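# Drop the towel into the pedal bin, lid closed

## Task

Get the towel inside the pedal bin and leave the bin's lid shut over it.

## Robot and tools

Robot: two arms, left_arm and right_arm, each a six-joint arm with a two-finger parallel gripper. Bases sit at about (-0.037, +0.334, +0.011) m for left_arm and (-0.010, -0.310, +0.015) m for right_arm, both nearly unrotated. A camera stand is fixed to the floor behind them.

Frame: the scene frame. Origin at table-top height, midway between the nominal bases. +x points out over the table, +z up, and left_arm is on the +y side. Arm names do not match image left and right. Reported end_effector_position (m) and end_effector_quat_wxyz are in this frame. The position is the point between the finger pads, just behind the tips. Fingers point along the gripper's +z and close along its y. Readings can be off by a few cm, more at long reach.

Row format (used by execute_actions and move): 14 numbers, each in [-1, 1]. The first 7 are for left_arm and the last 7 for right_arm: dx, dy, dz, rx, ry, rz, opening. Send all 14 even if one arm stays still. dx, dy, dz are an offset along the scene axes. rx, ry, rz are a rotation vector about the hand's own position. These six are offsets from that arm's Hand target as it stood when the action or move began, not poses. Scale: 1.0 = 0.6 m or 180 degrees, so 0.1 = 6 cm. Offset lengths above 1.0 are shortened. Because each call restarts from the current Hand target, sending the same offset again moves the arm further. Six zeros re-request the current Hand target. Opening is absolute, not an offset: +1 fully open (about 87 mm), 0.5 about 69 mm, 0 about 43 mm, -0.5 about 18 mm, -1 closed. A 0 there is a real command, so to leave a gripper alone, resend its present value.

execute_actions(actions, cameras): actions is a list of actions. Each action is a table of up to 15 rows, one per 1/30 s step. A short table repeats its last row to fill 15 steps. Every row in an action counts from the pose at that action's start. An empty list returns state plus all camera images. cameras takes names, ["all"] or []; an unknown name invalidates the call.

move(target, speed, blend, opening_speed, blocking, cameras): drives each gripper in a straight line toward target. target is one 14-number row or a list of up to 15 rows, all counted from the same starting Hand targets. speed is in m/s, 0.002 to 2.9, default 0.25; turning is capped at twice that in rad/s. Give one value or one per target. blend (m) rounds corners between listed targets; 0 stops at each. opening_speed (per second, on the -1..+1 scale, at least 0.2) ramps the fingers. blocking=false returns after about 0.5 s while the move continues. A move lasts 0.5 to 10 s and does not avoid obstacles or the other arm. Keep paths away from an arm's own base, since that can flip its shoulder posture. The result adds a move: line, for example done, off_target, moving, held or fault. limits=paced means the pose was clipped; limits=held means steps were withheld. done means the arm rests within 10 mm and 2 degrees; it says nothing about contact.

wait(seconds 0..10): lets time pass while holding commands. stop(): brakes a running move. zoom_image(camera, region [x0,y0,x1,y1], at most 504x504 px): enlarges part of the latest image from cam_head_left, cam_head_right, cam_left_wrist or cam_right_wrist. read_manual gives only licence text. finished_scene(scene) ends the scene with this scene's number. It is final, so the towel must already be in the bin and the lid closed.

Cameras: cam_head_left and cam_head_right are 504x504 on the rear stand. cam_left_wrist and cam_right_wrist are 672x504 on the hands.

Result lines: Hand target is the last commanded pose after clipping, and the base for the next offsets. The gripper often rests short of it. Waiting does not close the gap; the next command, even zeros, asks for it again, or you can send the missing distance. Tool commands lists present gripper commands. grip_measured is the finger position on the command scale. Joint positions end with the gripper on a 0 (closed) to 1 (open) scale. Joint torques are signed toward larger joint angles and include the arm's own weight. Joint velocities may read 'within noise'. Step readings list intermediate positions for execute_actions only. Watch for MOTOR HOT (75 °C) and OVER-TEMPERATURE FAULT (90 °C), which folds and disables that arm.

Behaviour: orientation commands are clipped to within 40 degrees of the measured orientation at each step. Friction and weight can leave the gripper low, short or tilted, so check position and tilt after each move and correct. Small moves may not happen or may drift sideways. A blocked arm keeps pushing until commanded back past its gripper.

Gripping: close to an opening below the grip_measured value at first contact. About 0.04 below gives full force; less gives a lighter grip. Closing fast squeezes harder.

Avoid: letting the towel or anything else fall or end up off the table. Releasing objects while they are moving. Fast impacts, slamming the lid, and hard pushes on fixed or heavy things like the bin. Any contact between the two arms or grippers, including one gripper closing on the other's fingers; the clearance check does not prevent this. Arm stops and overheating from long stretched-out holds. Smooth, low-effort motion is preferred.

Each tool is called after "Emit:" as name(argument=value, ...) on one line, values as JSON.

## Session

Emit:
execute_actions(actions=[])

Scene clock: 0.00 s.
left_arm: end_effector_position=(+0.3382, +0.3192, +0.0519) grip_measured=+0.996 end_effector_quat_wxyz=(+0.554, +0.001, +0.832, +0.016) | right_arm: end_effector_position=(+0.3706, -0.3415, +0.0540) grip_measured=+1.000 end_effector_quat_wxyz=(+0.564, +0.064, +0.817, -0.101)
Joint positions: left_arm=[-0.06 1.536 0.366 0.773 -0.108 -0.016 0.998] | right_arm=[0.057 1.613 0.373 0.875 0.279 0.005 1]
Joint velocities: within noise
Joint torques (N m): no reading
Motor temperatures (°C): left_arm=[24 27 29 30 24 26 27] | right_arm=[26 27 26 28 25 26 25]
Heat: left arm: 30 °C; right arm: 28 °C.
Hand target: left_arm +0.3422, +0.3189, +0.0586; +0.563, +0.000, +0.826, +0.015 | right_arm +0.3760, -0.3414, +0.0635; +0.577, +0.066, +0.808, -0.100
Tool commands: left_gripper/opening=+1.0 right_gripper/opening=+1.0
camera_calibration:
cam_left_wrist: T_world_to_cam=[[0.0335385, -0.999333, -0.0144234, 0.305546], [-0.952496, -0.027589, -0.3033, 0.36893], [0.3027, 0.0239104, -0.952786, 0.0826749], [0, 0, 0, 1]] pos_world=[0.316131, 0.313544, 0.195075]
cam_right_wrist: T_world_to_cam=[[-0.232957, -0.968571, 0.0871833, -0.251078], [-0.915327, 0.188099, -0.356084, 0.443331], [0.328494, -0.162753, -0.930378, 0.0166666], [0, 0, 0, 1]] pos_world=[0.341827, -0.323865, 0.195259]

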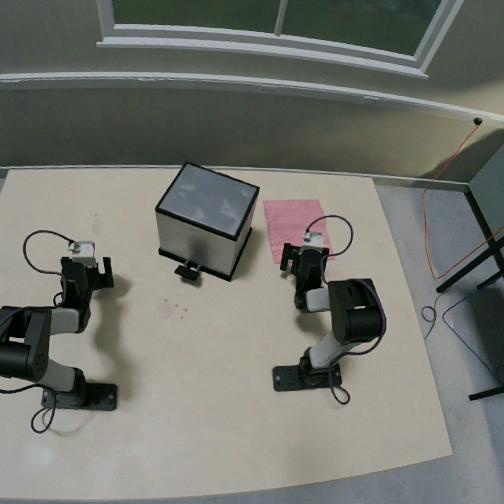

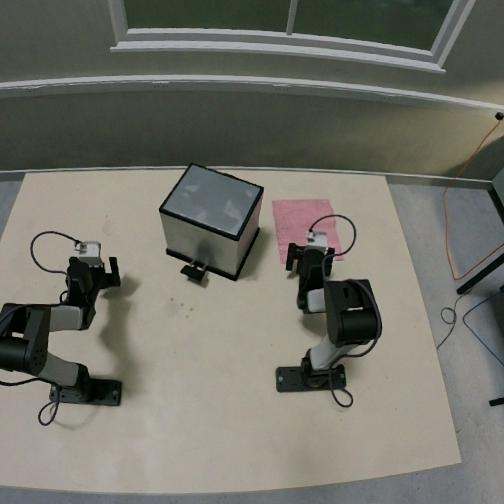

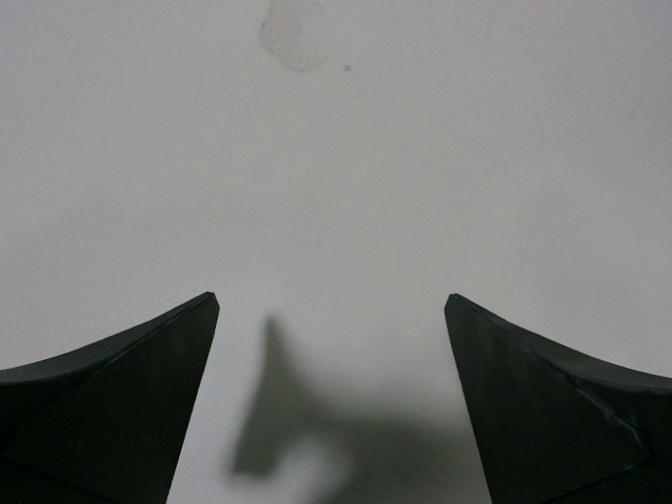

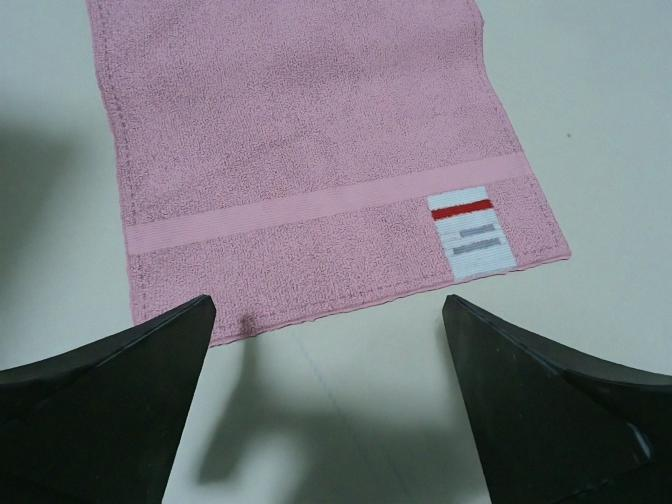

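Emit:
move(target=[[-0.17,-0.231,0.17,0.122,0.336,-0.199,-1,0.22,-0.056,0.03,0,0.278,0,0.3],[-0.104,-0.398,0.152,0.388,0.181,-0.634,-1,0.22,-0.056,-0.112,0,0.278,0,0.3],[-0.104,-0.398,0.152,0.388,0.181,-0.634,-1,0.22,-0.056,-0.115,0,0.278,0,-1]], speed=[0.35,0.25,0.1], opening_speed=1.5, cameras=["all"])

Scene clock: 14.27 s.
left_arm: end_effector_position=(+0.2807, +0.0854, +0.1475) grip_measured=-1.000 end_effector_quat_wxyz=(+0.028, +0.905, +0.423, -0.032) | right_arm: end_effector_position=(+0.5169, -0.3693, +0.0155) grip_measured=-0.981 end_effector_quat_wxyz=(+0.205, +0.015, +0.972, -0.113)
Joint positions: left_arm=[-0.704 2.082 2.02 -1.482 0.081 1.532 0] | right_arm=[-0.024 2.42 1.993 -0.719 0.213 -0.053 0.01]
Joint torques (N m): left_arm=[-0.4 -9.1 6.6 0.3 0.47 0.17] | right_arm=[-0.75 -9.21 4.03 1.06 0.19 -0.03]
Heat: left arm: 31 °C; right arm: 30 °C.
Hand target: left_arm +0.2797, +0.0800, +0.1498; +0.033, +0.908, +0.415, -0.039 | right_arm +0.5081, -0.3750, -0.0053; +0.181, +0.018, +0.976, -0.118
Off the commanded pose: left_arm 0.006 m, 1 deg | right_arm 0.023 m, 3 deg.
move: off_target (right_arm); target 3's new opening was sent with right_arm's hand 0.025 m and 1 deg from that target
camera_calibration:
cam_left_wrist: T_world_to_cam=[[-0.780137, 0.624759, -0.0326137, 0.167607], [0.4241, 0.56646, 0.706585, -0.249404], [0.45992, 0.537401, -0.706876, 0.0724535], [0, 0, 0, 1]] pos_world=[0.203206, -0.00237341, 0.232907]
cam_right_wrist: T_world_to_cam=[[-0.0913325, -0.971204, 0.220048, -0.316641], [-0.89745, 0.176038, 0.404469, 0.543194], [-0.431558, -0.160541, -0.887685, 0.321164], [0, 0, 0, 1]] pos_world=[0.597171, -0.351586, 0.135064]

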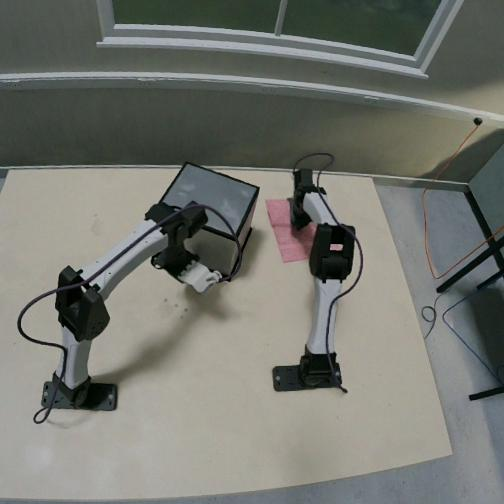

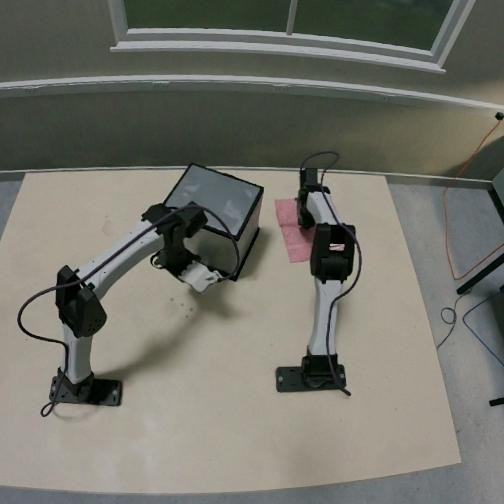

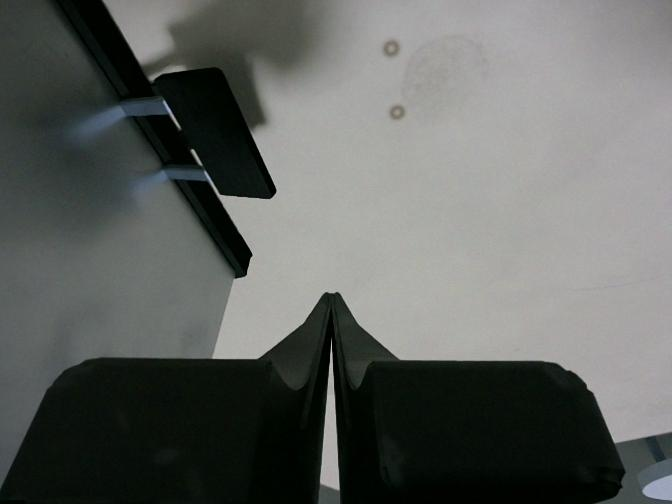

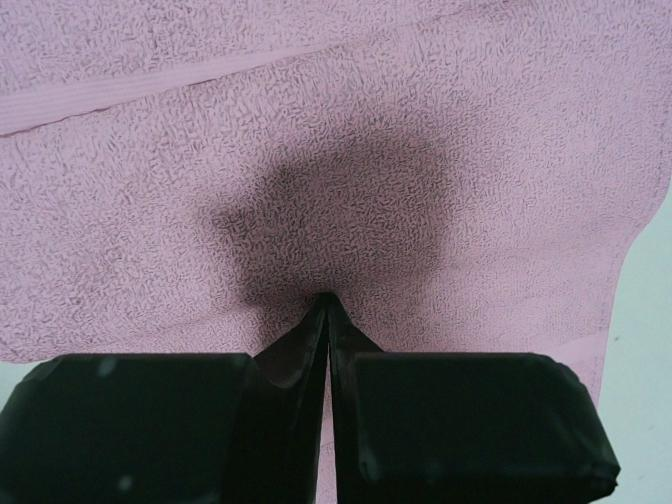

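Emit:
move(target=[[0,0,0,0,0,0,-1,-0.01,-0.01,0.06,0,0.07,0,0.3],[0.06,-0.082,-0.1,0,0,0,-1,-0.01,-0.01,-0.035,0,0.07,0,0.3],[0.06,-0.082,-0.1,0,0,0,-1,-0.01,-0.01,-0.038,0,0.07,0,-1]], speed=[0.15,0.12,0.1], opening_speed=1, cameras=["cam_left_wrist","cam_right_wrist"])

Scene clock: 20.30 s.
left_arm: end_effector_position=(+0.3162, +0.0376, +0.0918) grip_measured=-1.000 end_effector_quat_wxyz=(+0.027, +0.910, +0.413, -0.033) | right_arm: end_effector_position=(+0.5044, -0.3677, +0.0120) grip_measured=-0.981 end_effector_quat_wxyz=(+0.096, -0.003, +0.990, -0.104)
Joint positions: left_arm=[-0.729 2.35 2.235 -1.431 0.082 1.531 0] | right_arm=[-0.025 2.674 2.488 -1.18 0.2 -0.066 0.01]
Joint torques (N m): left_arm=[-0.42 -10.36 6.49 0.47 0.49 -0.05] | right_arm=[-1.37 -6.91 2.86 1.16 0.44 -0.02]
Motor temperatures (°C): left_arm=[24 30 32 31 24 26 27] | right_arm=[26 32 28 30 25 26 25]
Heat: left arm: 32 °C; right arm: 32 °C.
Hand target: left_arm +0.3158, +0.0309, +0.0897; +0.033, +0.908, +0.415, -0.039 | right_arm +0.5021, -0.3810, -0.0281; +0.073, +0.004, +0.990, -0.119
Off the commanded pose: left_arm 0.007 m, 1 deg | right_arm 0.042 m, 3 deg.
elbow stopped short (right arm): the move would have taken joint 3 (elbow) straighter than the controller allows.
move: off_target (right_arm); target 3's new opening was sent with right_arm's hand 0.045 m and 2 deg from that target
camera_calibration:
cam_left_wrist: T_world_to_cam=[[-0.764932, 0.643387, -0.0305324, 0.217616], [0.439075, 0.555531, 0.706115, -0.202187], [0.471267, 0.526724, -0.707439, 0.0392896], [0, 0, 0, 1]] pos_world=[0.236721, -0.0483847, 0.177207]
cam_right_wrist: T_world_to_cam=[[-0.0278299, -0.975867, 0.216586, -0.349222], [-0.788133, 0.154698, 0.595747, 0.467827], [-0.614875, -0.154119, -0.773418, 0.406442], [0, 0, 0, 1]] pos_world=[0.608902, -0.350525, 0.11128]
Images, in order (width x height): cam_left_wrist 672x504, cam_right_wrist 672x504.

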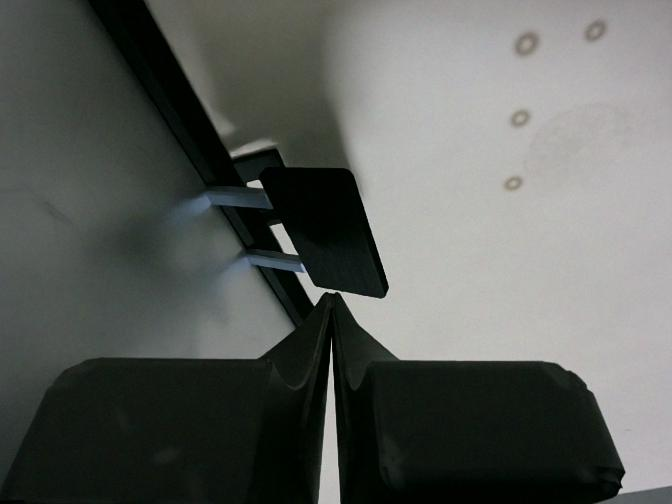

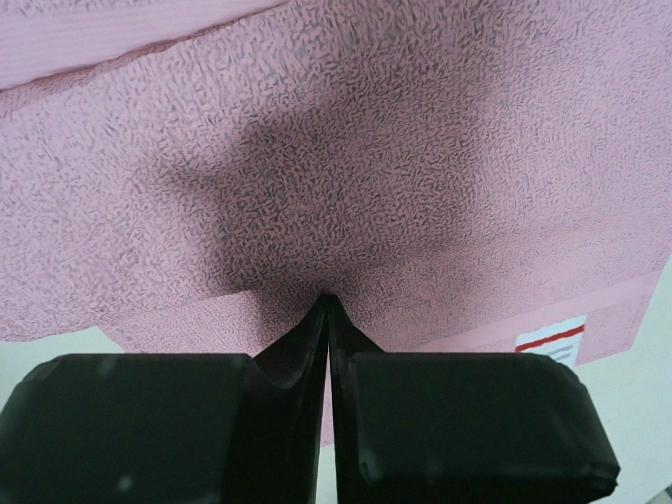

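Emit:
move(target=[0,0,0,0,0,0,-1,-0.08,0.02,0.2,0,-0.06,0,0.4], cameras=["cam_head_right","cam_right_wrist"])

Scene clock: 22.27 s.
left_arm: end_effector_position=(+0.3162, +0.0376, +0.0918) grip_measured=-1.000 end_effector_quat_wxyz=(+0.027, +0.910, +0.413, -0.033) | right_arm: end_effector_position=(+0.4498, -0.3744, +0.0851) grip_measured=+0.400 end_effector_quat_wxyz=(+0.149, +0.013, +0.981, -0.124)
Joint positions: left_arm=[-0.729 2.35 2.235 -1.431 0.082 1.531 0] | right_arm=[-0.032 2.197 1.91 -0.969 0.235 -0.057 0.7]
Joint torques (N m): left_arm=[-0.51 -10.36 6.56 0.43 0.43 -0.07] | right_arm=[0.7 -12.16 4.88 1.03 -0.01 0.08]
Heat: left arm: 32 °C; right arm: 32 °C.
Hand target: left_arm +0.3158, +0.0309, +0.0897; +0.033, +0.908, +0.415, -0.039 | right_arm +0.4541, -0.3690, +0.0919; +0.166, +0.016, +0.979, -0.118
Off the commanded pose: left_arm 0.007 m, 1 deg | right_arm 0.010 m, 2 deg.
move: done
camera_calibration:
cam_right_wrist: T_world_to_cam=[[-0.0771107, -0.96594, 0.24701, -0.34991], [-0.844289, 0.195038, 0.499136, 0.430896], [-0.530312, -0.170059, -0.830572, 0.389175], [0, 0, 0, 1]] pos_world=[0.543203, -0.355851, 0.194593]
Images, in order (width x height): cam_head_right 504x504, cam_right_wrist 672x504.

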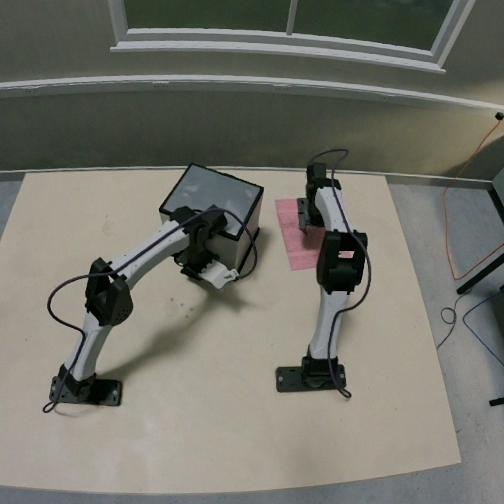

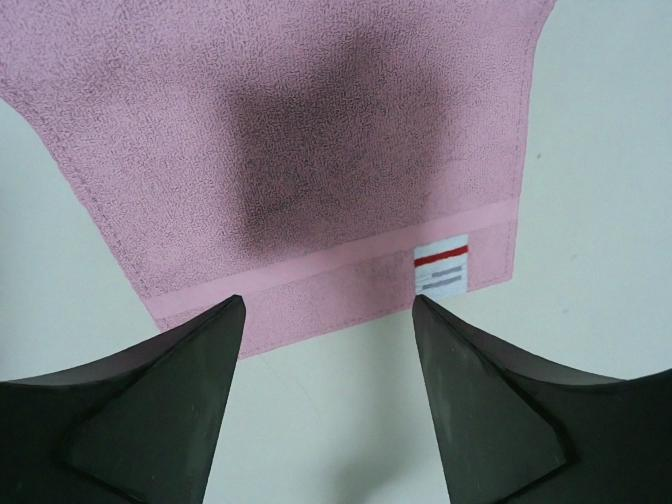

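Emit:
move(target=[[0,0,0,0,0,0,-1,0.015,0,-0.13,0,0,0,0.4],[0,0,0,0,0,0,-1,0.015,0,-0.185,0,0,0,0.4]], speed=[0.25,0.08], cameras=["cam_right_wrist"])

Emit:
move(target=[0,0,0,0,0,0,-1,0,0,-0.01,0,0,0,-1], opening_speed=0.7, cameras=["cam_right_wrist"])

Scene clock: 25.50 s.
left_arm: end_effector_position=(+0.3162, +0.0376, +0.0918) grip_measured=-1.000 end_effector_quat_wxyz=(+0.027, +0.910, +0.413, -0.033) | right_arm: end_effector_position=(+0.4608, -0.3749, +0.0183) grip_measured=+0.400 end_effector_quat_wxyz=(+0.173, +0.017, +0.977, -0.125)
Joint positions: left_arm=[-0.729 2.35 2.235 -1.431 0.082 1.531 0] | right_arm=[-0.032 2.244 1.709 -0.673 0.235 -0.056 0.7]
Joint torques (N m): left_arm=[-0.44 -10.44 6.52 0.38 0.45 -0.03] | right_arm=[0.8 -5.24 2.03 1.75 0 0.07]
Heat: left arm: 32 °C; right arm: 33 °C.
Hand target: left_arm +0.3158, +0.0309, +0.0897; +0.033, +0.908, +0.415, -0.039 | right_arm +0.4631, -0.3690, -0.0192; +0.166, +0.016, +0.979, -0.118
Off the commanded pose: left_arm 0.007 m, 1 deg | right_arm 0.038 m, 1 deg.
move: off_target (right_arm)
camera_calibration:
cam_right_wrist: T_world_to_cam=[[-0.090494, -0.965377, 0.244658, -0.326507], [-0.86736, 0.19712, 0.45698, 0.485745], [-0.489385, -0.170853, -0.855167, 0.320779], [0, 0, 0, 1]] pos_world=[0.548753, -0.356147, 0.132226]
Images, in order (width x height): cam_right_wrist 672x504.

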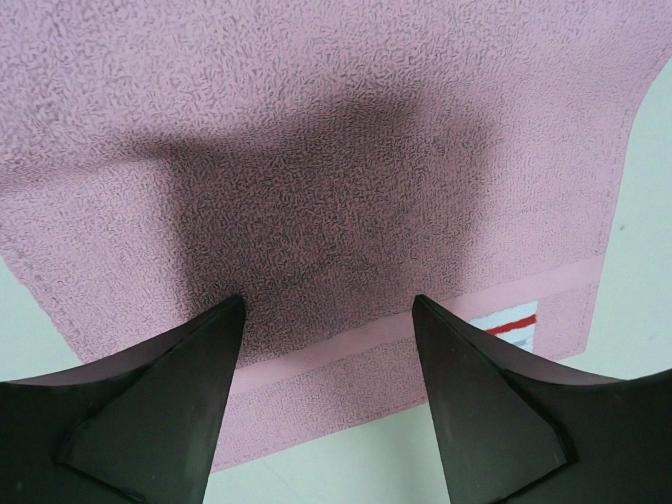

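Scene clock: 27.70 s.
left_arm: end_effector_position=(+0.3162, +0.0376, +0.0918) grip_measured=-1.000 end_effector_quat_wxyz=(+0.027, +0.910, +0.413, -0.033) | right_arm: end_effector_position=(+0.4770, -0.3629, +0.0130) grip_measured=-0.981 end_effector_quat_wxyz=(+0.205, +0.011, +0.972, -0.113)
Joint positions: left_arm=[-0.729 2.35 2.235 -1.431 0.082 1.531 0] | right_arm=[-0.014 2.252 1.689 -0.583 0.214 -0.052 0.01]
Joint torques (N m): left_arm=[-0.5 -10.36 6.48 0.36 0.42 -0.05] | right_arm=[-0.79 -5.15 3.06 1.16 0.23 0.04]
Heat: left arm: 32 °C; right arm: 33 °C.
Hand target: left_arm +0.3158, +0.0309, +0.0897; +0.033, +0.908, +0.415, -0.039 | right_arm +0.4630, -0.3689, -0.0252; +0.166, +0.016, +0.979, -0.118
Off the commanded pose: left_arm 0.007 m, 1 deg | right_arm 0.041 m, 5 deg.
move: off_target (right_arm)
camera_calibration:
cam_right_wrist: T_world_to_cam=[[-0.0827226, -0.971735, 0.221107, -0.317915], [-0.899218, 0.168425, 0.403782, 0.505356], [-0.429609, -0.165421, -0.887734, 0.300115], [0, 0, 0, 1]] pos_world=[0.557059, -0.344398, 0.132662]
Images, in order (width x height): cam_right_wrist 672x504.

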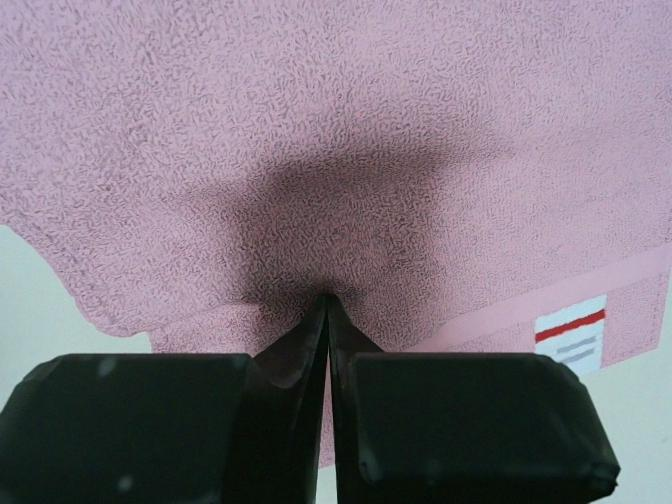

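Emit:
move(target=[[0,0,0,0,0,0,-1,0,0,0.18,0,0,0.06,-1],[0,0,0,0,0,0,-1,0.005,0.14,0.18,0,0,0.06,0.9]], cameras=["cam_right_wrist","cam_head_right"])

Scene clock: 35.17 s.
left_arm: end_effector_position=(+0.3162, +0.0376, +0.0918) grip_measured=-1.000 end_effector_quat_wxyz=(+0.027, +0.910, +0.413, -0.033) | right_arm: end_effector_position=(+0.4586, -0.2817, +0.0765) grip_measured=+0.900 end_effector_quat_wxyz=(+0.165, -0.087, +0.978, -0.098)
Joint positions: left_arm=[-0.729 2.35 2.235 -1.431 0.082 1.531 0] | right_arm=[0.158 2.209 1.896 -0.932 0.211 -0.069 0.95]
Joint torques (N m): left_arm=[-0.5 -10.5 6.43 0.38 0.44 -0.12] | right_arm=[-0.51 -9.96 7.82 0.85 0.22 0.08]
Heat: left arm: 33 °C; right arm: 34 °C.
Hand target: left_arm +0.3158, +0.0309, +0.0897; +0.033, +0.908, +0.415, -0.039 | right_arm +0.4661, -0.2850, +0.0828; +0.176, -0.077, +0.976, -0.102
Off the commanded pose: left_arm 0.007 m, 1 deg | right_arm 0.010 m, 2 deg.
move: done
camera_calibration:
cam_right_wrist: T_world_to_cam=[[0.123205, -0.965987, 0.227352, -0.347875], [-0.869617, 0.00528145, 0.493698, 0.383158], [-0.478107, -0.258536, -0.839389, 0.354281], [0, 0, 0, 1]] pos_world=[0.545445, -0.246472, 0.187305]
Images, in order (width x height): cam_head_right 504x504, cam_right_wrist 672x504.

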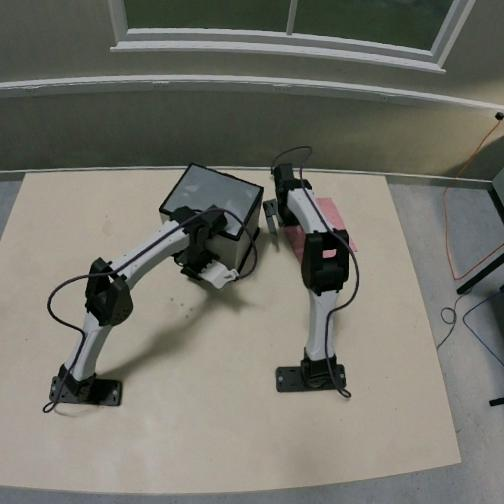

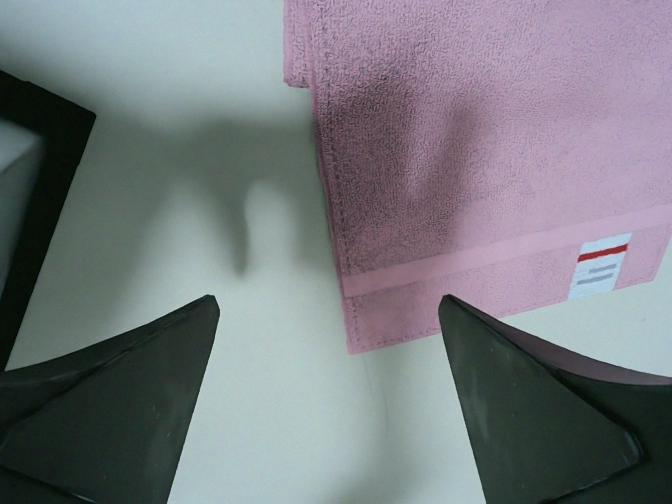

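Emit:
move(target=[[0,0,0,0,0,0,-1,0.03,-0.04,-0.1,0,0,0,0.9],[0,0,0,0,0,0,-1,0.03,-0.04,-0.172,0,0,0,0.9],[0,0,0,0,0,0,-1,0.03,-0.04,-0.178,0,0,0,-1]], speed=[0.2,0.08,0.05], opening_speed=0.9, cameras=["cam_right_wrist"])

Scene clock: 40.93 s.
left_arm: end_effector_position=(+0.3162, +0.0376, +0.0918) grip_measured=-1.000 end_effector_quat_wxyz=(+0.027, +0.910, +0.413, -0.033) | right_arm: end_effector_position=(+0.5025, -0.3051, +0.0122) grip_measured=-0.816 end_effector_quat_wxyz=(+0.224, -0.074, +0.966, -0.103)
Joint positions: left_arm=[-0.729 2.35 2.235 -1.431 0.082 1.531 0] | right_arm=[0.103 2.314 1.783 -0.583 0.207 -0.113 0.092]
Joint torques (N m): left_arm=[-0.54 -10.41 6.11 0.43 0.42 -0.05] | right_arm=[-0.51 -6.43 3.51 0.9 0.03 0]
Heat: left arm: 33 °C; right arm: 34 °C.
Hand target: left_arm +0.3158, +0.0309, +0.0897; +0.033, +0.908, +0.415, -0.039 | right_arm +0.4841, -0.3090, -0.0240; +0.176, -0.077, +0.976, -0.102
Off the commanded pose: left_arm 0.007 m, 1 deg | right_arm 0.041 m, 6 deg.
move: off_target (right_arm); target 3's new opening was sent with right_arm's hand 0.042 m and 1 deg from that target
camera_calibration:
cam_right_wrist: T_world_to_cam=[[0.0808811, -0.967651, 0.238978, -0.340602], [-0.923103, 0.0177131, 0.384144, 0.485117], [-0.37595, -0.251671, -0.891809, 0.266725], [0, 0, 0, 1]] pos_world=[0.575636, -0.27105, 0.132909]
Images, in order (width x height): cam_right_wrist 672x504.

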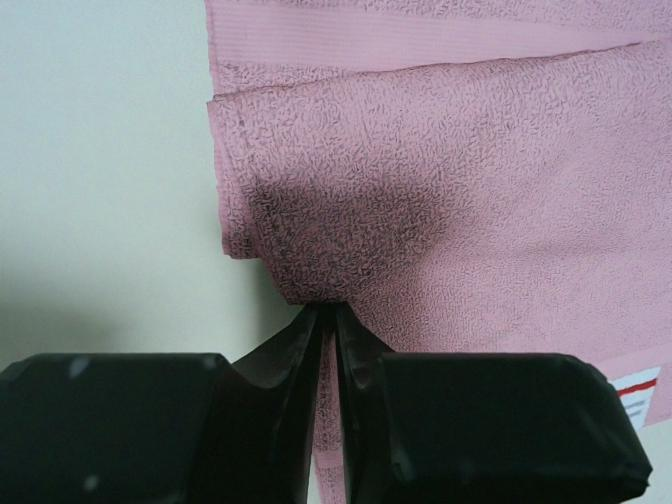

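Emit:
move(target=[[0,0,-0.08,0,0,0,-1,0,0,0.15,0,0,0,-1],[0,0,-0.15,0,0,0,-1,-0.14,0,0.62,0,-0.2,0,-1]], speed=[0.1,0.2], blend=0.02, cameras=["all"])

Scene clock: 45.07 s.
left_arm: end_effector_position=(+0.3419, +0.0122, +0.0756) grip_measured=-1.000 end_effector_quat_wxyz=(+0.128, +0.901, +0.415, +0.004) | right_arm: end_effector_position=(+0.3998, -0.3101, +0.3300) grip_measured=-0.821 end_effector_quat_wxyz=(+0.447, -0.044, +0.885, -0.118)
Joint positions: left_arm=[-0.729 2.252 1.978 -1.054 0.086 1.509 0] | right_arm=[0.14 1.542 1.774 -0.868 0.272 -0.113 0.089]
Joint torques (N m): left_arm=[-0.32 -2.15 0.21 0.32 0.42 0.09] | right_arm=[0.73 -6.69 7.43 1.78 0.21 -0.03]
Heat: left arm: 33 °C; right arm: 35 °C.
Hand target: left_arm +0.3158, +0.0309, -0.0002; +0.033, +0.908, +0.415, -0.039 | right_arm +0.4001, -0.3090, +0.3481; +0.469, -0.041, +0.874, -0.121
Off the commanded pose: left_arm 0.082 m, 12 deg | right_arm 0.018 m, 3 deg.
move: off_target (left_arm, right_arm)
camera_calibration:
cam_left_wrist: T_world_to_cam=[[-0.75771, 0.605668, -0.242986, 0.267174], [0.320803, 0.669939, 0.669527, -0.146127], [0.568297, 0.429357, -0.70192, -0.00334612], [0, 0, 0, 1]] pos_world=[0.25122, -0.0624861, 0.160407]
cam_right_wrist: T_world_to_cam=[[-0.0441067, -0.967916, 0.247371, -0.366023], [-0.996021, 0.0234107, -0.0859907, 0.45445], [0.0774407, -0.250179, -0.965097, 0.353661], [0, 0, 0, 1]] pos_world=[0.40911, -0.27644, 0.470939]

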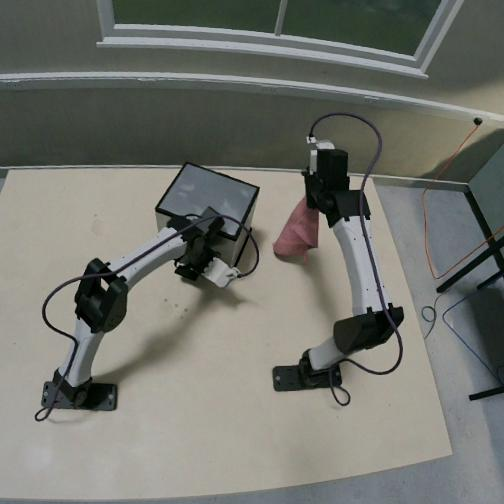

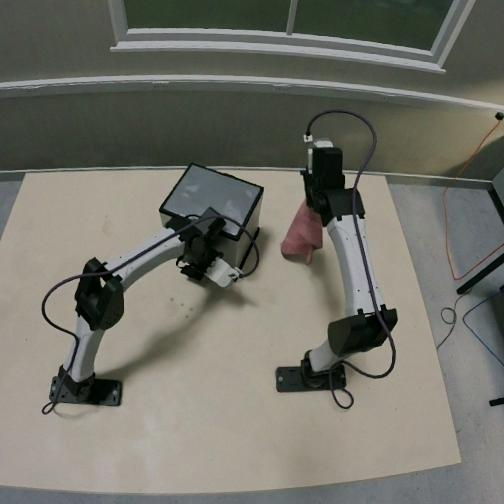

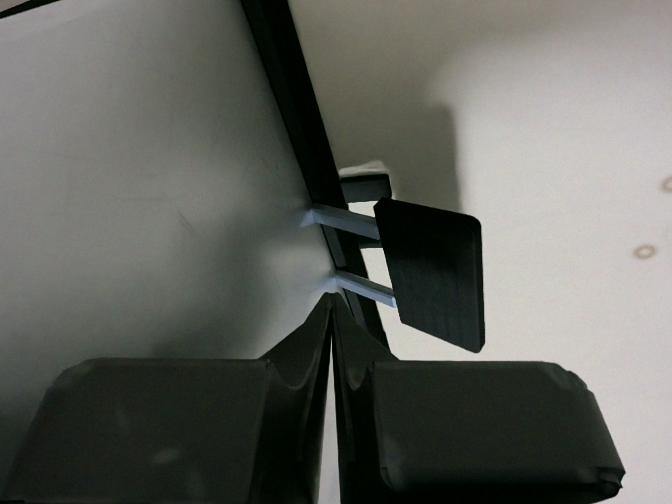

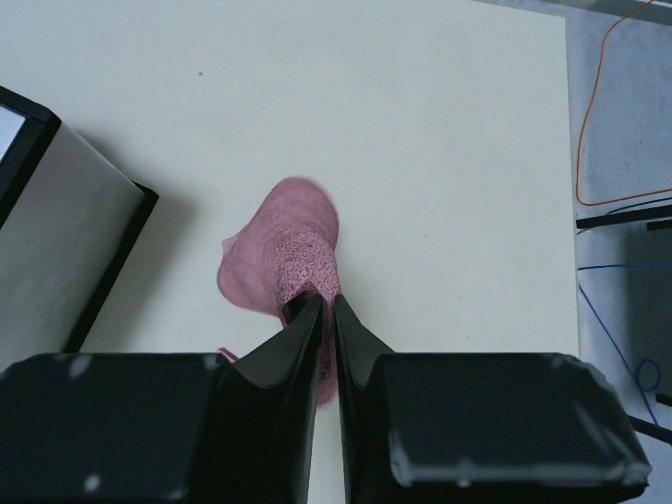

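Emit:
move(target=[[-0.05,0.03,0.17,0,0,0,-1,0,0,0,0,0,0,-1],[-0.013,0,0.14,0,0,0,-1,0,0,0,0,0,0,-1],[-0.023,0.01,0.08,0,0,0,-1,0,0,0,0,0,0,-1],[-0.05,0.035,-0.01,0,0,0,-1,0,0,0,0,0,0,-1]], speed=[0.2,0.2,0.1,0.1], blend=[0.02,0,0.01,0], cameras=["cam_head_left","cam_head_right","cam_left_wrist"])

Scene clock: 49.27 s.
left_arm: end_effector_position=(+0.3315, +0.0100, +0.0653) grip_measured=-1.000 end_effector_quat_wxyz=(+0.165, +0.900, +0.404, +0.017) | right_arm: end_effector_position=(+0.3998, -0.3101, +0.3299) grip_measured=-0.821 end_effector_quat_wxyz=(+0.447, -0.044, +0.886, -0.118)
Joint positions: left_arm=[-0.746 2.147 1.745 -0.848 0.087 1.509 0] | right_arm=[0.14 1.542 1.774 -0.869 0.272 -0.113 0.089]
Joint torques (N m): left_arm=[-0.03 -3.38 0.49 -0.5 0.38 0.03] | right_arm=[0.72 -6.71 7.43 1.77 0.22 -0.04]
Heat: left arm: 33 °C; right arm: 35 °C.
Hand target: left_arm +0.2857, +0.0519, -0.0063; +0.032, +0.908, +0.415, -0.039 | right_arm +0.4001, -0.3089, +0.3481; +0.469, -0.041, +0.874, -0.121
Off the commanded pose: left_arm 0.095 m, 17 deg | right_arm 0.018 m, 3 deg.
move: off_target (left_arm, right_arm); blend cut to 0.0169 m at target 1
camera_calibration:
cam_left_wrist: T_world_to_cam=[[-0.731135, 0.603363, -0.318424, 0.254286], [0.295758, 0.700916, 0.649033, -0.12512], [0.614791, 0.380354, -0.690914, -0.0193289], [0, 0, 0, 1]] pos_world=[0.234806, -0.0583763, 0.148824]
Images, in order (width x height): cam_head_left 504x504, cam_head_right 504x504, cam_left_wrist 672x504.

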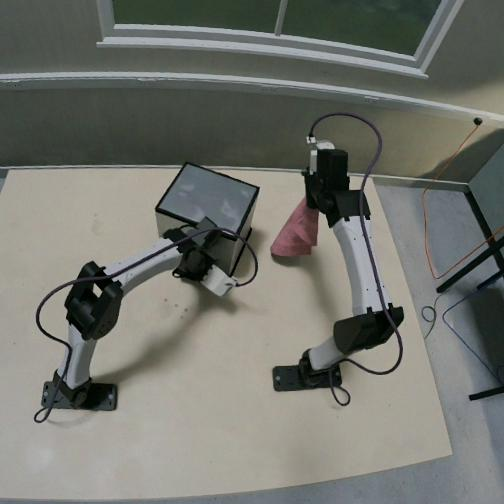

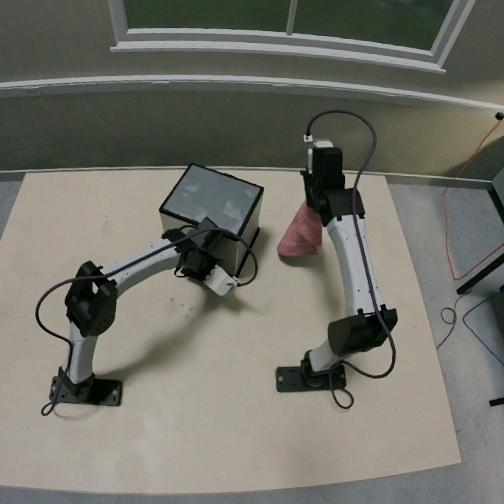

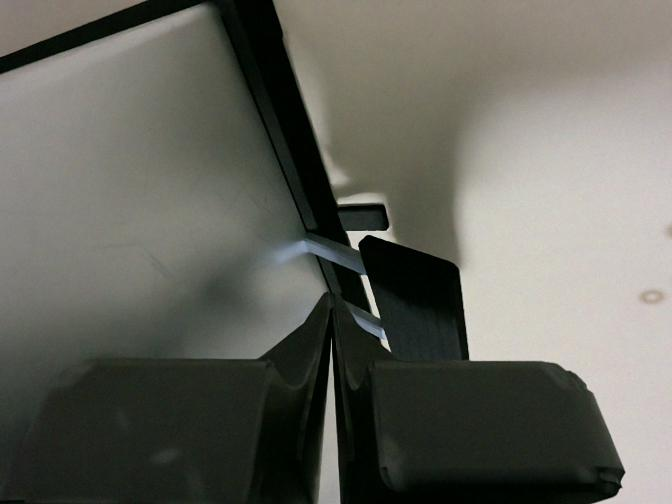

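Emit:
move(target=[[-0.02,0.03,0.17,0.04,0.048,0,-1,0,0,0,0,0,0,-1],[0.027,-0.017,0.15,0.04,0.048,0,-1,0,0,0,0,0,0,-1]], speed=[0.2,0.2], blend=[0.02,0], cameras=["cam_left_wrist"])

Scene clock: 53.47 s.
left_arm: end_effector_position=(+0.3109, +0.0334, +0.0935) grip_measured=-1.000 end_effector_quat_wxyz=(+0.008, +0.907, +0.419, -0.046) | right_arm: end_effector_position=(+0.3998, -0.3101, +0.3299) grip_measured=-0.821 end_effector_quat_wxyz=(+0.447, -0.044, +0.886, -0.118)
Joint positions: left_arm=[-0.74 2.421 2.369 -1.536 0.092 1.509 0] | right_arm=[0.14 1.542 1.774 -0.869 0.272 -0.113 0.089]
Joint torques (N m): left_arm=[0.4 -9.51 5.29 -0.2 0.42 0.16] | right_arm=[0.72 -6.71 7.43 1.78 0.22 -0.04]
Heat: left arm: 33 °C; right arm: 35 °C.
Hand target: left_arm +0.3019, +0.0417, +0.0837; -0.056, +0.903, +0.418, -0.081 | right_arm +0.4001, -0.3089, +0.3481; +0.469, -0.041, +0.874, -0.121
Off the commanded pose: left_arm 0.016 m, 8 deg | right_arm 0.018 m, 3 deg.
joint sent to its limit (left arm) — joint 4 (wrist pitch), lower limit. The joint targets are off in orientation, not in position.
move: off_target (left_arm, right_arm)
camera_calibration:
cam_left_wrist: T_world_to_cam=[[-0.772746, 0.634546, 0.0147039, 0.214718], [0.460154, 0.544116, 0.701567, -0.204531], [0.437175, 0.548899, -0.712452, 0.0555405], [0, 0, 0, 1]] pos_world=[0.235758, -0.0554459, 0.179905]
Images, in order (width x height): cam_left_wrist 672x504.

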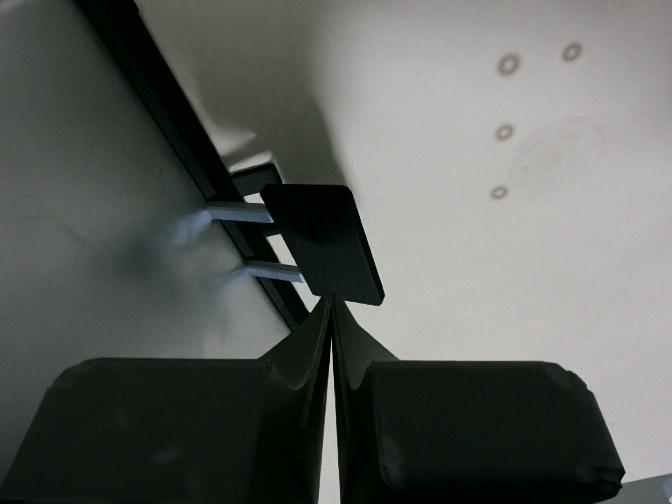

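Emit:
move(target=[[-0.002,0.002,0.01,-0.085,-0.1,0,-1,0,0,0,0,0,0,-1],[-0.012,0.01,-0.05,-0.085,-0.1,0,-1,0,0,0,0,0,0,-1],[-0.022,0.018,-0.15,-0.085,-0.1,0,-1,0,0,0,0,0,0,-1]], speed=[0.2,0.1,0.12], blend=[0,0.01,0], cameras=["cam_head_left","cam_left_wrist"])

Scene clock: 58.33 s.
left_arm: end_effector_position=(+0.2952, +0.0505, +0.0088) grip_measured=-1.000 end_effector_quat_wxyz=(+0.142, +0.902, +0.408, +0.015) | right_arm: end_effector_position=(+0.3998, -0.3101, +0.3299) grip_measured=-0.821 end_effector_quat_wxyz=(+0.447, -0.044, +0.886, -0.118)
Joint positions: left_arm=[-0.743 2.049 1.369 -0.616 0.075 1.509 0] | right_arm=[0.14 1.542 1.774 -0.869 0.272 -0.113 0.089]
Joint torques (N m): left_arm=[-0.36 -7.54 3.12 0.97 0.35 0] | right_arm=[0.72 -6.71 7.43 1.78 0.21 -0.04]
Heat: left arm: 34 °C; right arm: 35 °C.
Hand target: left_arm +0.2888, +0.0525, -0.0062; +0.130, +0.904, +0.407, +0.006 | right_arm +0.4001, -0.3089, +0.3481; +0.469, -0.041, +0.874, -0.121
Off the commanded pose: left_arm 0.017 m, 2 deg | right_arm 0.018 m, 3 deg.
move: off_target (left_arm, right_arm)
camera_calibration:
cam_left_wrist: T_world_to_cam=[[-0.742519, 0.610401, -0.275817, 0.187866], [0.307617, 0.676533, 0.669085, -0.108499], [0.59501, 0.411962, -0.690109, -0.0472238], [0, 0, 0, 1]] pos_world=[0.200969, -0.021816, 0.0918222]
Images, in order (width x height): cam_head_left 504x504, cam_left_wrist 672x504.

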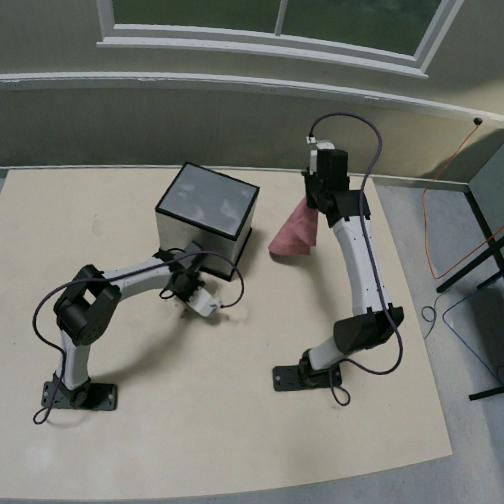

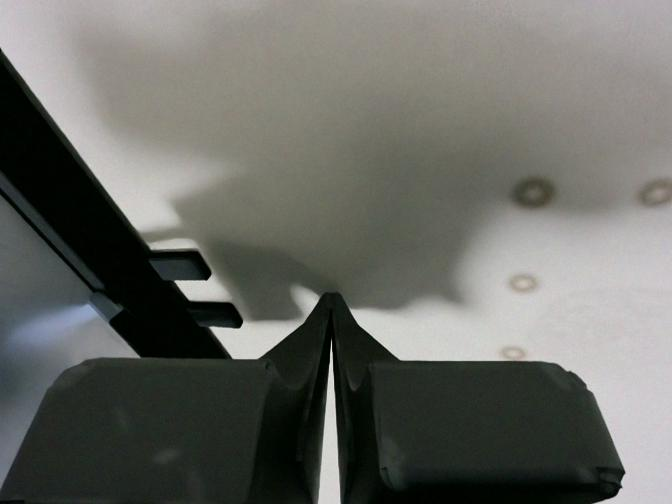

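Emit:
move(target=[[-0.03,0.03,0.16,0,0,0,-1,0,0,0,0,0,0,-1],[0.042,-0.036,0.152,0,0,0,-1,0,0,0,0,0,0,-1]], blend=[0.02,0], cameras=["cam_left_wrist"])

Scene clock: 60.67 s.
left_arm: end_effector_position=(+0.3116, +0.0344, +0.0790) grip_measured=-1.000 end_effector_quat_wxyz=(+0.124, +0.904, +0.410, +0.008) | right_arm: end_effector_position=(+0.3998, -0.3101, +0.3299) grip_measured=-0.821 end_effector_quat_wxyz=(+0.447, -0.044, +0.886, -0.118)
Joint positions: left_arm=[-0.743 2.093 1.738 -0.979 0.075 1.509 0] | right_arm=[0.14 1.542 1.774 -0.869 0.272 -0.113 0.089]
Joint torques (N m): left_arm=[0.42 -10.07 7.32 0.69 0.41 0.06] | right_arm=[0.73 -6.71 7.43 1.78 0.21 -0.04]
Heat: left arm: 34 °C; right arm: 35 °C.
Hand target: left_arm +0.3140, +0.0309, +0.0850; +0.130, +0.904, +0.407, +0.006 | right_arm +0.4001, -0.3089, +0.3481; +0.469, -0.041, +0.874, -0.121
Off the commanded pose: left_arm 0.007 m, 1 deg | right_arm 0.018 m, 3 deg.
move: off_target (right_arm)
camera_calibration:
cam_left_wrist: T_world_to_cam=[[-0.749629, 0.617479, -0.238277, 0.228297], [0.326504, 0.658164, 0.678392, -0.155683], [0.575718, 0.430744, -0.694988, 0.00388876], [0, 0, 0, 1]] pos_world=[0.219731, -0.0401785, 0.162715]
Images, in order (width x height): cam_left_wrist 672x504.

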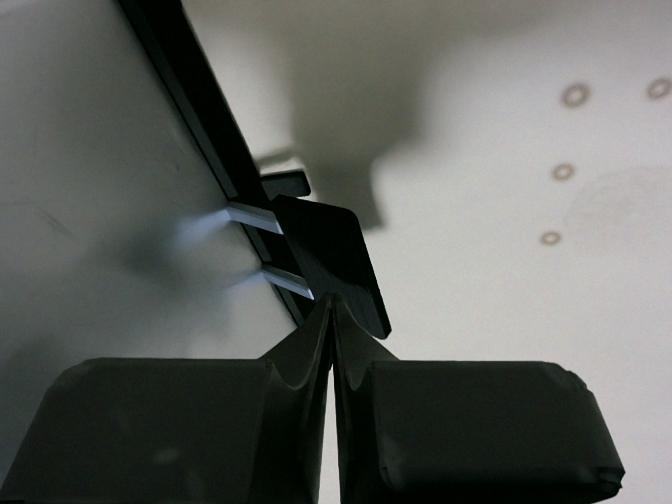

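Emit:
move(target=[-0.004,0.008,-0.14,0,0,0,-1,0,0,0,0,0,0,-1], speed=0.12, cameras=["cam_head_left","cam_left_wrist"])

Scene clock: 62.70 s.
left_arm: end_effector_position=(+0.3344, +0.0188, +0.0294) grip_measured=-1.000 end_effector_quat_wxyz=(+0.184, +0.896, +0.403, +0.037) | right_arm: end_effector_position=(+0.3998, -0.3101, +0.3299) grip_measured=-0.821 end_effector_quat_wxyz=(+0.447, -0.044, +0.886, -0.118)
Joint positions: left_arm=[-0.737 2.126 1.545 -0.618 0.068 1.519 0] | right_arm=[0.14 1.542 1.774 -0.869 0.272 -0.113 0.089]
Joint torques (N m): left_arm=[-0.16 -7.97 3.22 0.32 0.53 -0.01] | right_arm=[0.72 -6.71 7.45 1.78 0.21 -0.04]
Heat: left arm: 34 °C; right arm: 35 °C.
Hand target: left_arm +0.3115, +0.0357, +0.0009; +0.130, +0.904, +0.407, +0.006 | right_arm +0.4001, -0.3089, +0.3481; +0.469, -0.041, +0.874, -0.121
Off the commanded pose: left_arm 0.040 m, 7 deg | right_arm 0.018 m, 3 deg.
move: off_target (left_arm, right_arm)
camera_calibration:
cam_left_wrist: T_world_to_cam=[[-0.717692, 0.591228, -0.367922, 0.236815], [0.257069, 0.715975, 0.649072, -0.0962047], [0.647173, 0.371253, -0.665837, -0.0606976], [0, 0, 0, 1]] pos_world=[0.233974, -0.0485975, 0.109159]
Images, in order (width x height): cam_head_left 504x504, cam_left_wrist 672x504.

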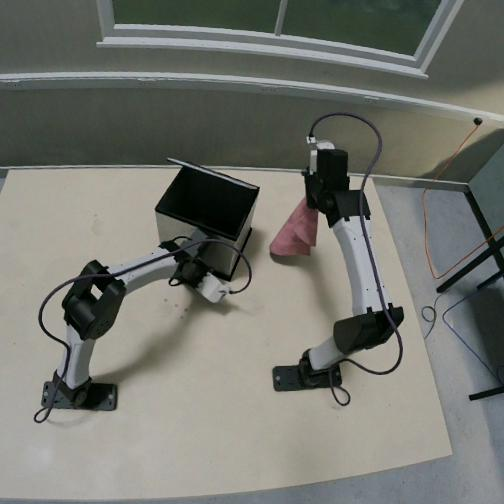

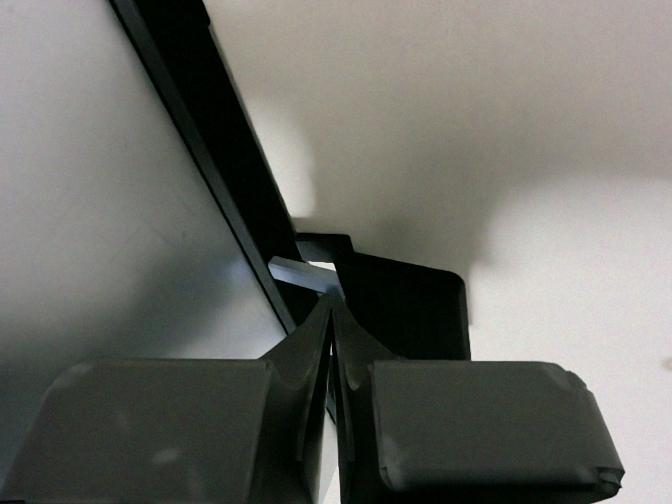

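Emit:
move(target=[[0,0,0,0,0,0,-1,-0.117,0.148,0.236,0.052,-0.132,0.235,-1],[0,0,0,0,0,0,-1,-0.017,0.38,0.22,0.052,-0.132,0.235,-1],[0,0,0,0,0,0,-1,0.096,0.465,0.13,0.052,-0.132,0.235,-1]], speed=0.2, blend=0.04, cameras=["cam_head_left","cam_head_right","cam_right_wrist"])

Scene clock: 68.93 s.
left_arm: end_effector_position=(+0.3357, +0.0188, +0.0299) grip_measured=-1.000 end_effector_quat_wxyz=(+0.185, +0.896, +0.402, +0.040) | right_arm: end_effector_position=(+0.4567, -0.0334, +0.4028) grip_measured=-0.822 end_effector_quat_wxyz=(+0.624, -0.300, +0.712, +0.115)
Joint positions: left_arm=[-0.737 2.126 1.545 -0.614 0.063 1.519 0] | right_arm=[0.552 1.785 1.975 -0.385 -0.043 -0.226 0.089]
Joint torques (N m): left_arm=[-0.2 -7.95 3.18 0.23 0.48 -0.01] | right_arm=[0.72 -7.73 8.21 2.19 0.12 0.07]
Heat: left arm: 34 °C; right arm: 34 °C.
Hand target: left_arm +0.3115, +0.0357, +0.0009; +0.130, +0.904, +0.407, +0.006 | right_arm +0.4578, -0.0298, +0.4259; +0.648, -0.289, +0.694, +0.119
Off the commanded pose: left_arm 0.041 m, 7 deg | right_arm 0.024 m, 4 deg.
move: off_target (left_arm, right_arm)
camera_calibration:
cam_right_wrist: T_world_to_cam=[[0.560489, -0.802921, 0.202903, -0.366391], [-0.654188, -0.579488, -0.486037, 0.495797], [0.507829, 0.139682, -0.850058, 0.258747], [0, 0, 0, 1]] pos_world=[0.398303, -0.0430166, 0.535268]
Images, in order (width x height): cam_head_left 504x504, cam_head_right 504x504, cam_right_wrist 672x504.

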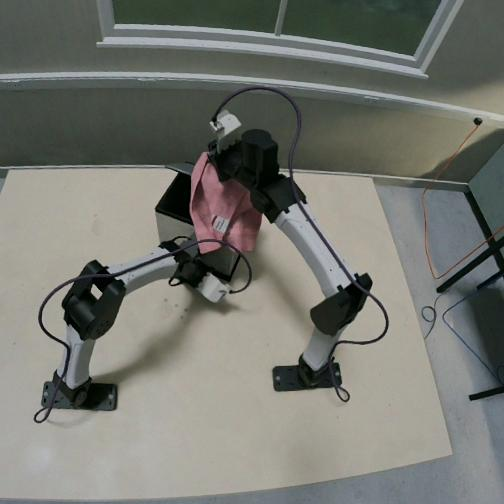

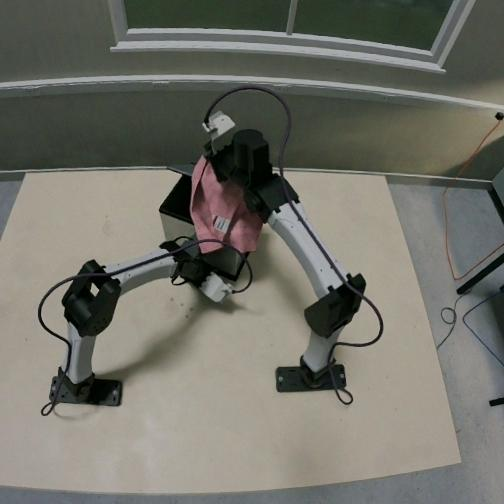

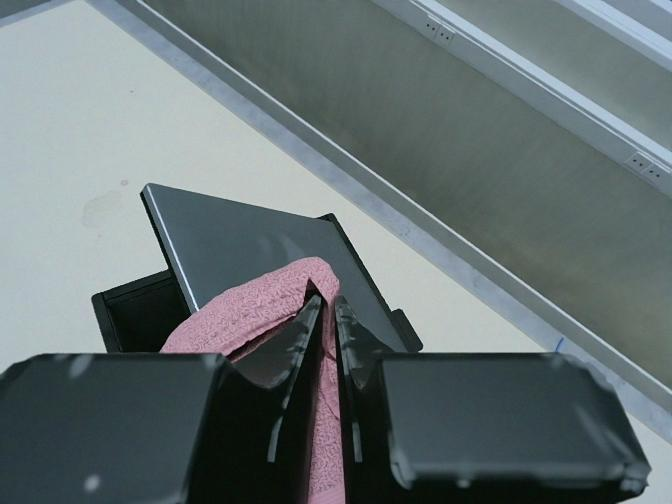

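Emit:
move(target=[0,0,0,0,0,0,-1,-0.02,-0.005,0.18,0.043,-0.071,0,-1], speed=0.15, cameras=["cam_head_left","cam_head_right","cam_right_wrist"])

Scene clock: 71.80 s.
left_arm: end_effector_position=(+0.3357, +0.0188, +0.0299) grip_measured=-1.000 end_effector_quat_wxyz=(+0.185, +0.896, +0.402, +0.040) | right_arm: end_effector_position=(+0.4489, -0.0334, +0.5173) grip_measured=-0.822 end_effector_quat_wxyz=(+0.725, -0.266, +0.622, +0.129)
Joint positions: left_arm=[-0.737 2.126 1.545 -0.614 0.063 1.519 0] | right_arm=[0.563 1.809 2.215 -0.322 -0.033 -0.225 0.089]
Joint torques (N m): left_arm=[-0.14 -7.98 3 0.26 0.53 -0.03] | right_arm=[0.69 -7.09 7.21 1.99 0.12 0.05]
Heat: left arm: 34 °C; right arm: 34 °C.
Hand target: left_arm +0.3115, +0.0357, +0.0009; +0.130, +0.904, +0.407, +0.006 | right_arm +0.4457, -0.0328, +0.5339; +0.739, -0.256, +0.608, +0.133
Off the commanded pose: left_arm 0.041 m, 7 deg | right_arm 0.017 m, 3 deg.
move: off_target (left_arm, right_arm)
camera_calibration:
cam_right_wrist: T_world_to_cam=[[0.510545, -0.833077, 0.212899, -0.369085], [-0.510198, -0.492805, -0.70487, 0.597793], [0.692129, 0.251247, -0.676633, 0.191418], [0, 0, 0, 1]] pos_world=[0.360941, -0.0609736, 0.629464]
Images, in order (width x height): cam_head_left 504x504, cam_head_right 504x504, cam_right_wrist 672x504.

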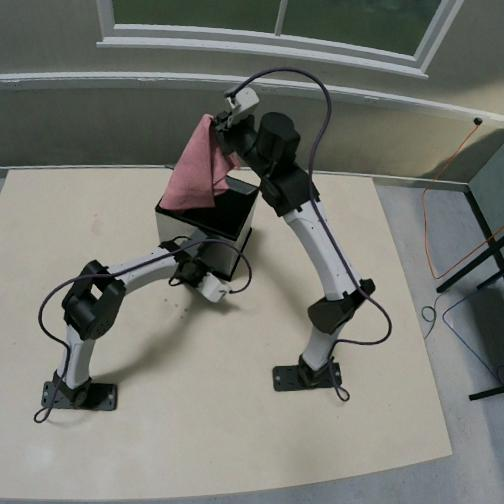

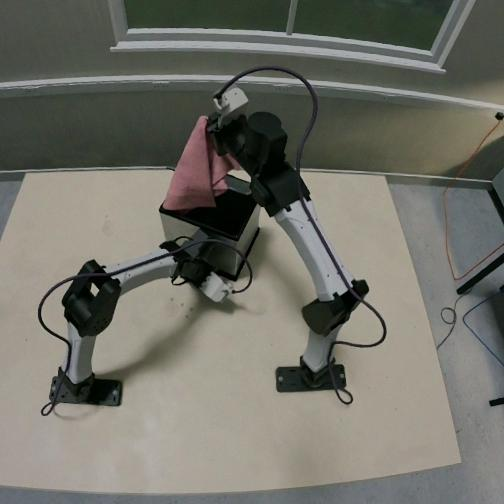

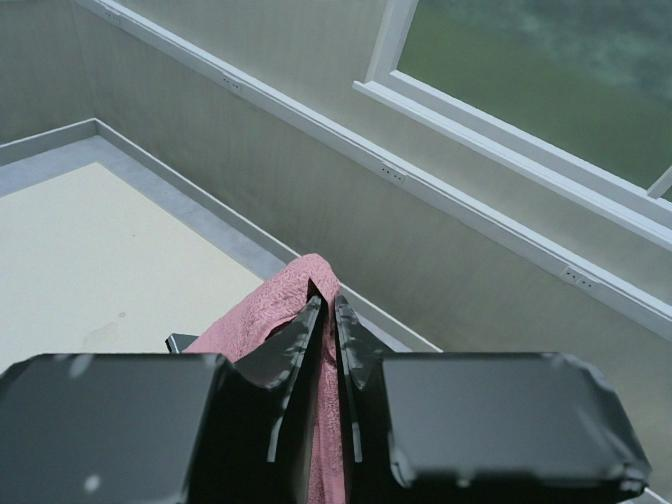

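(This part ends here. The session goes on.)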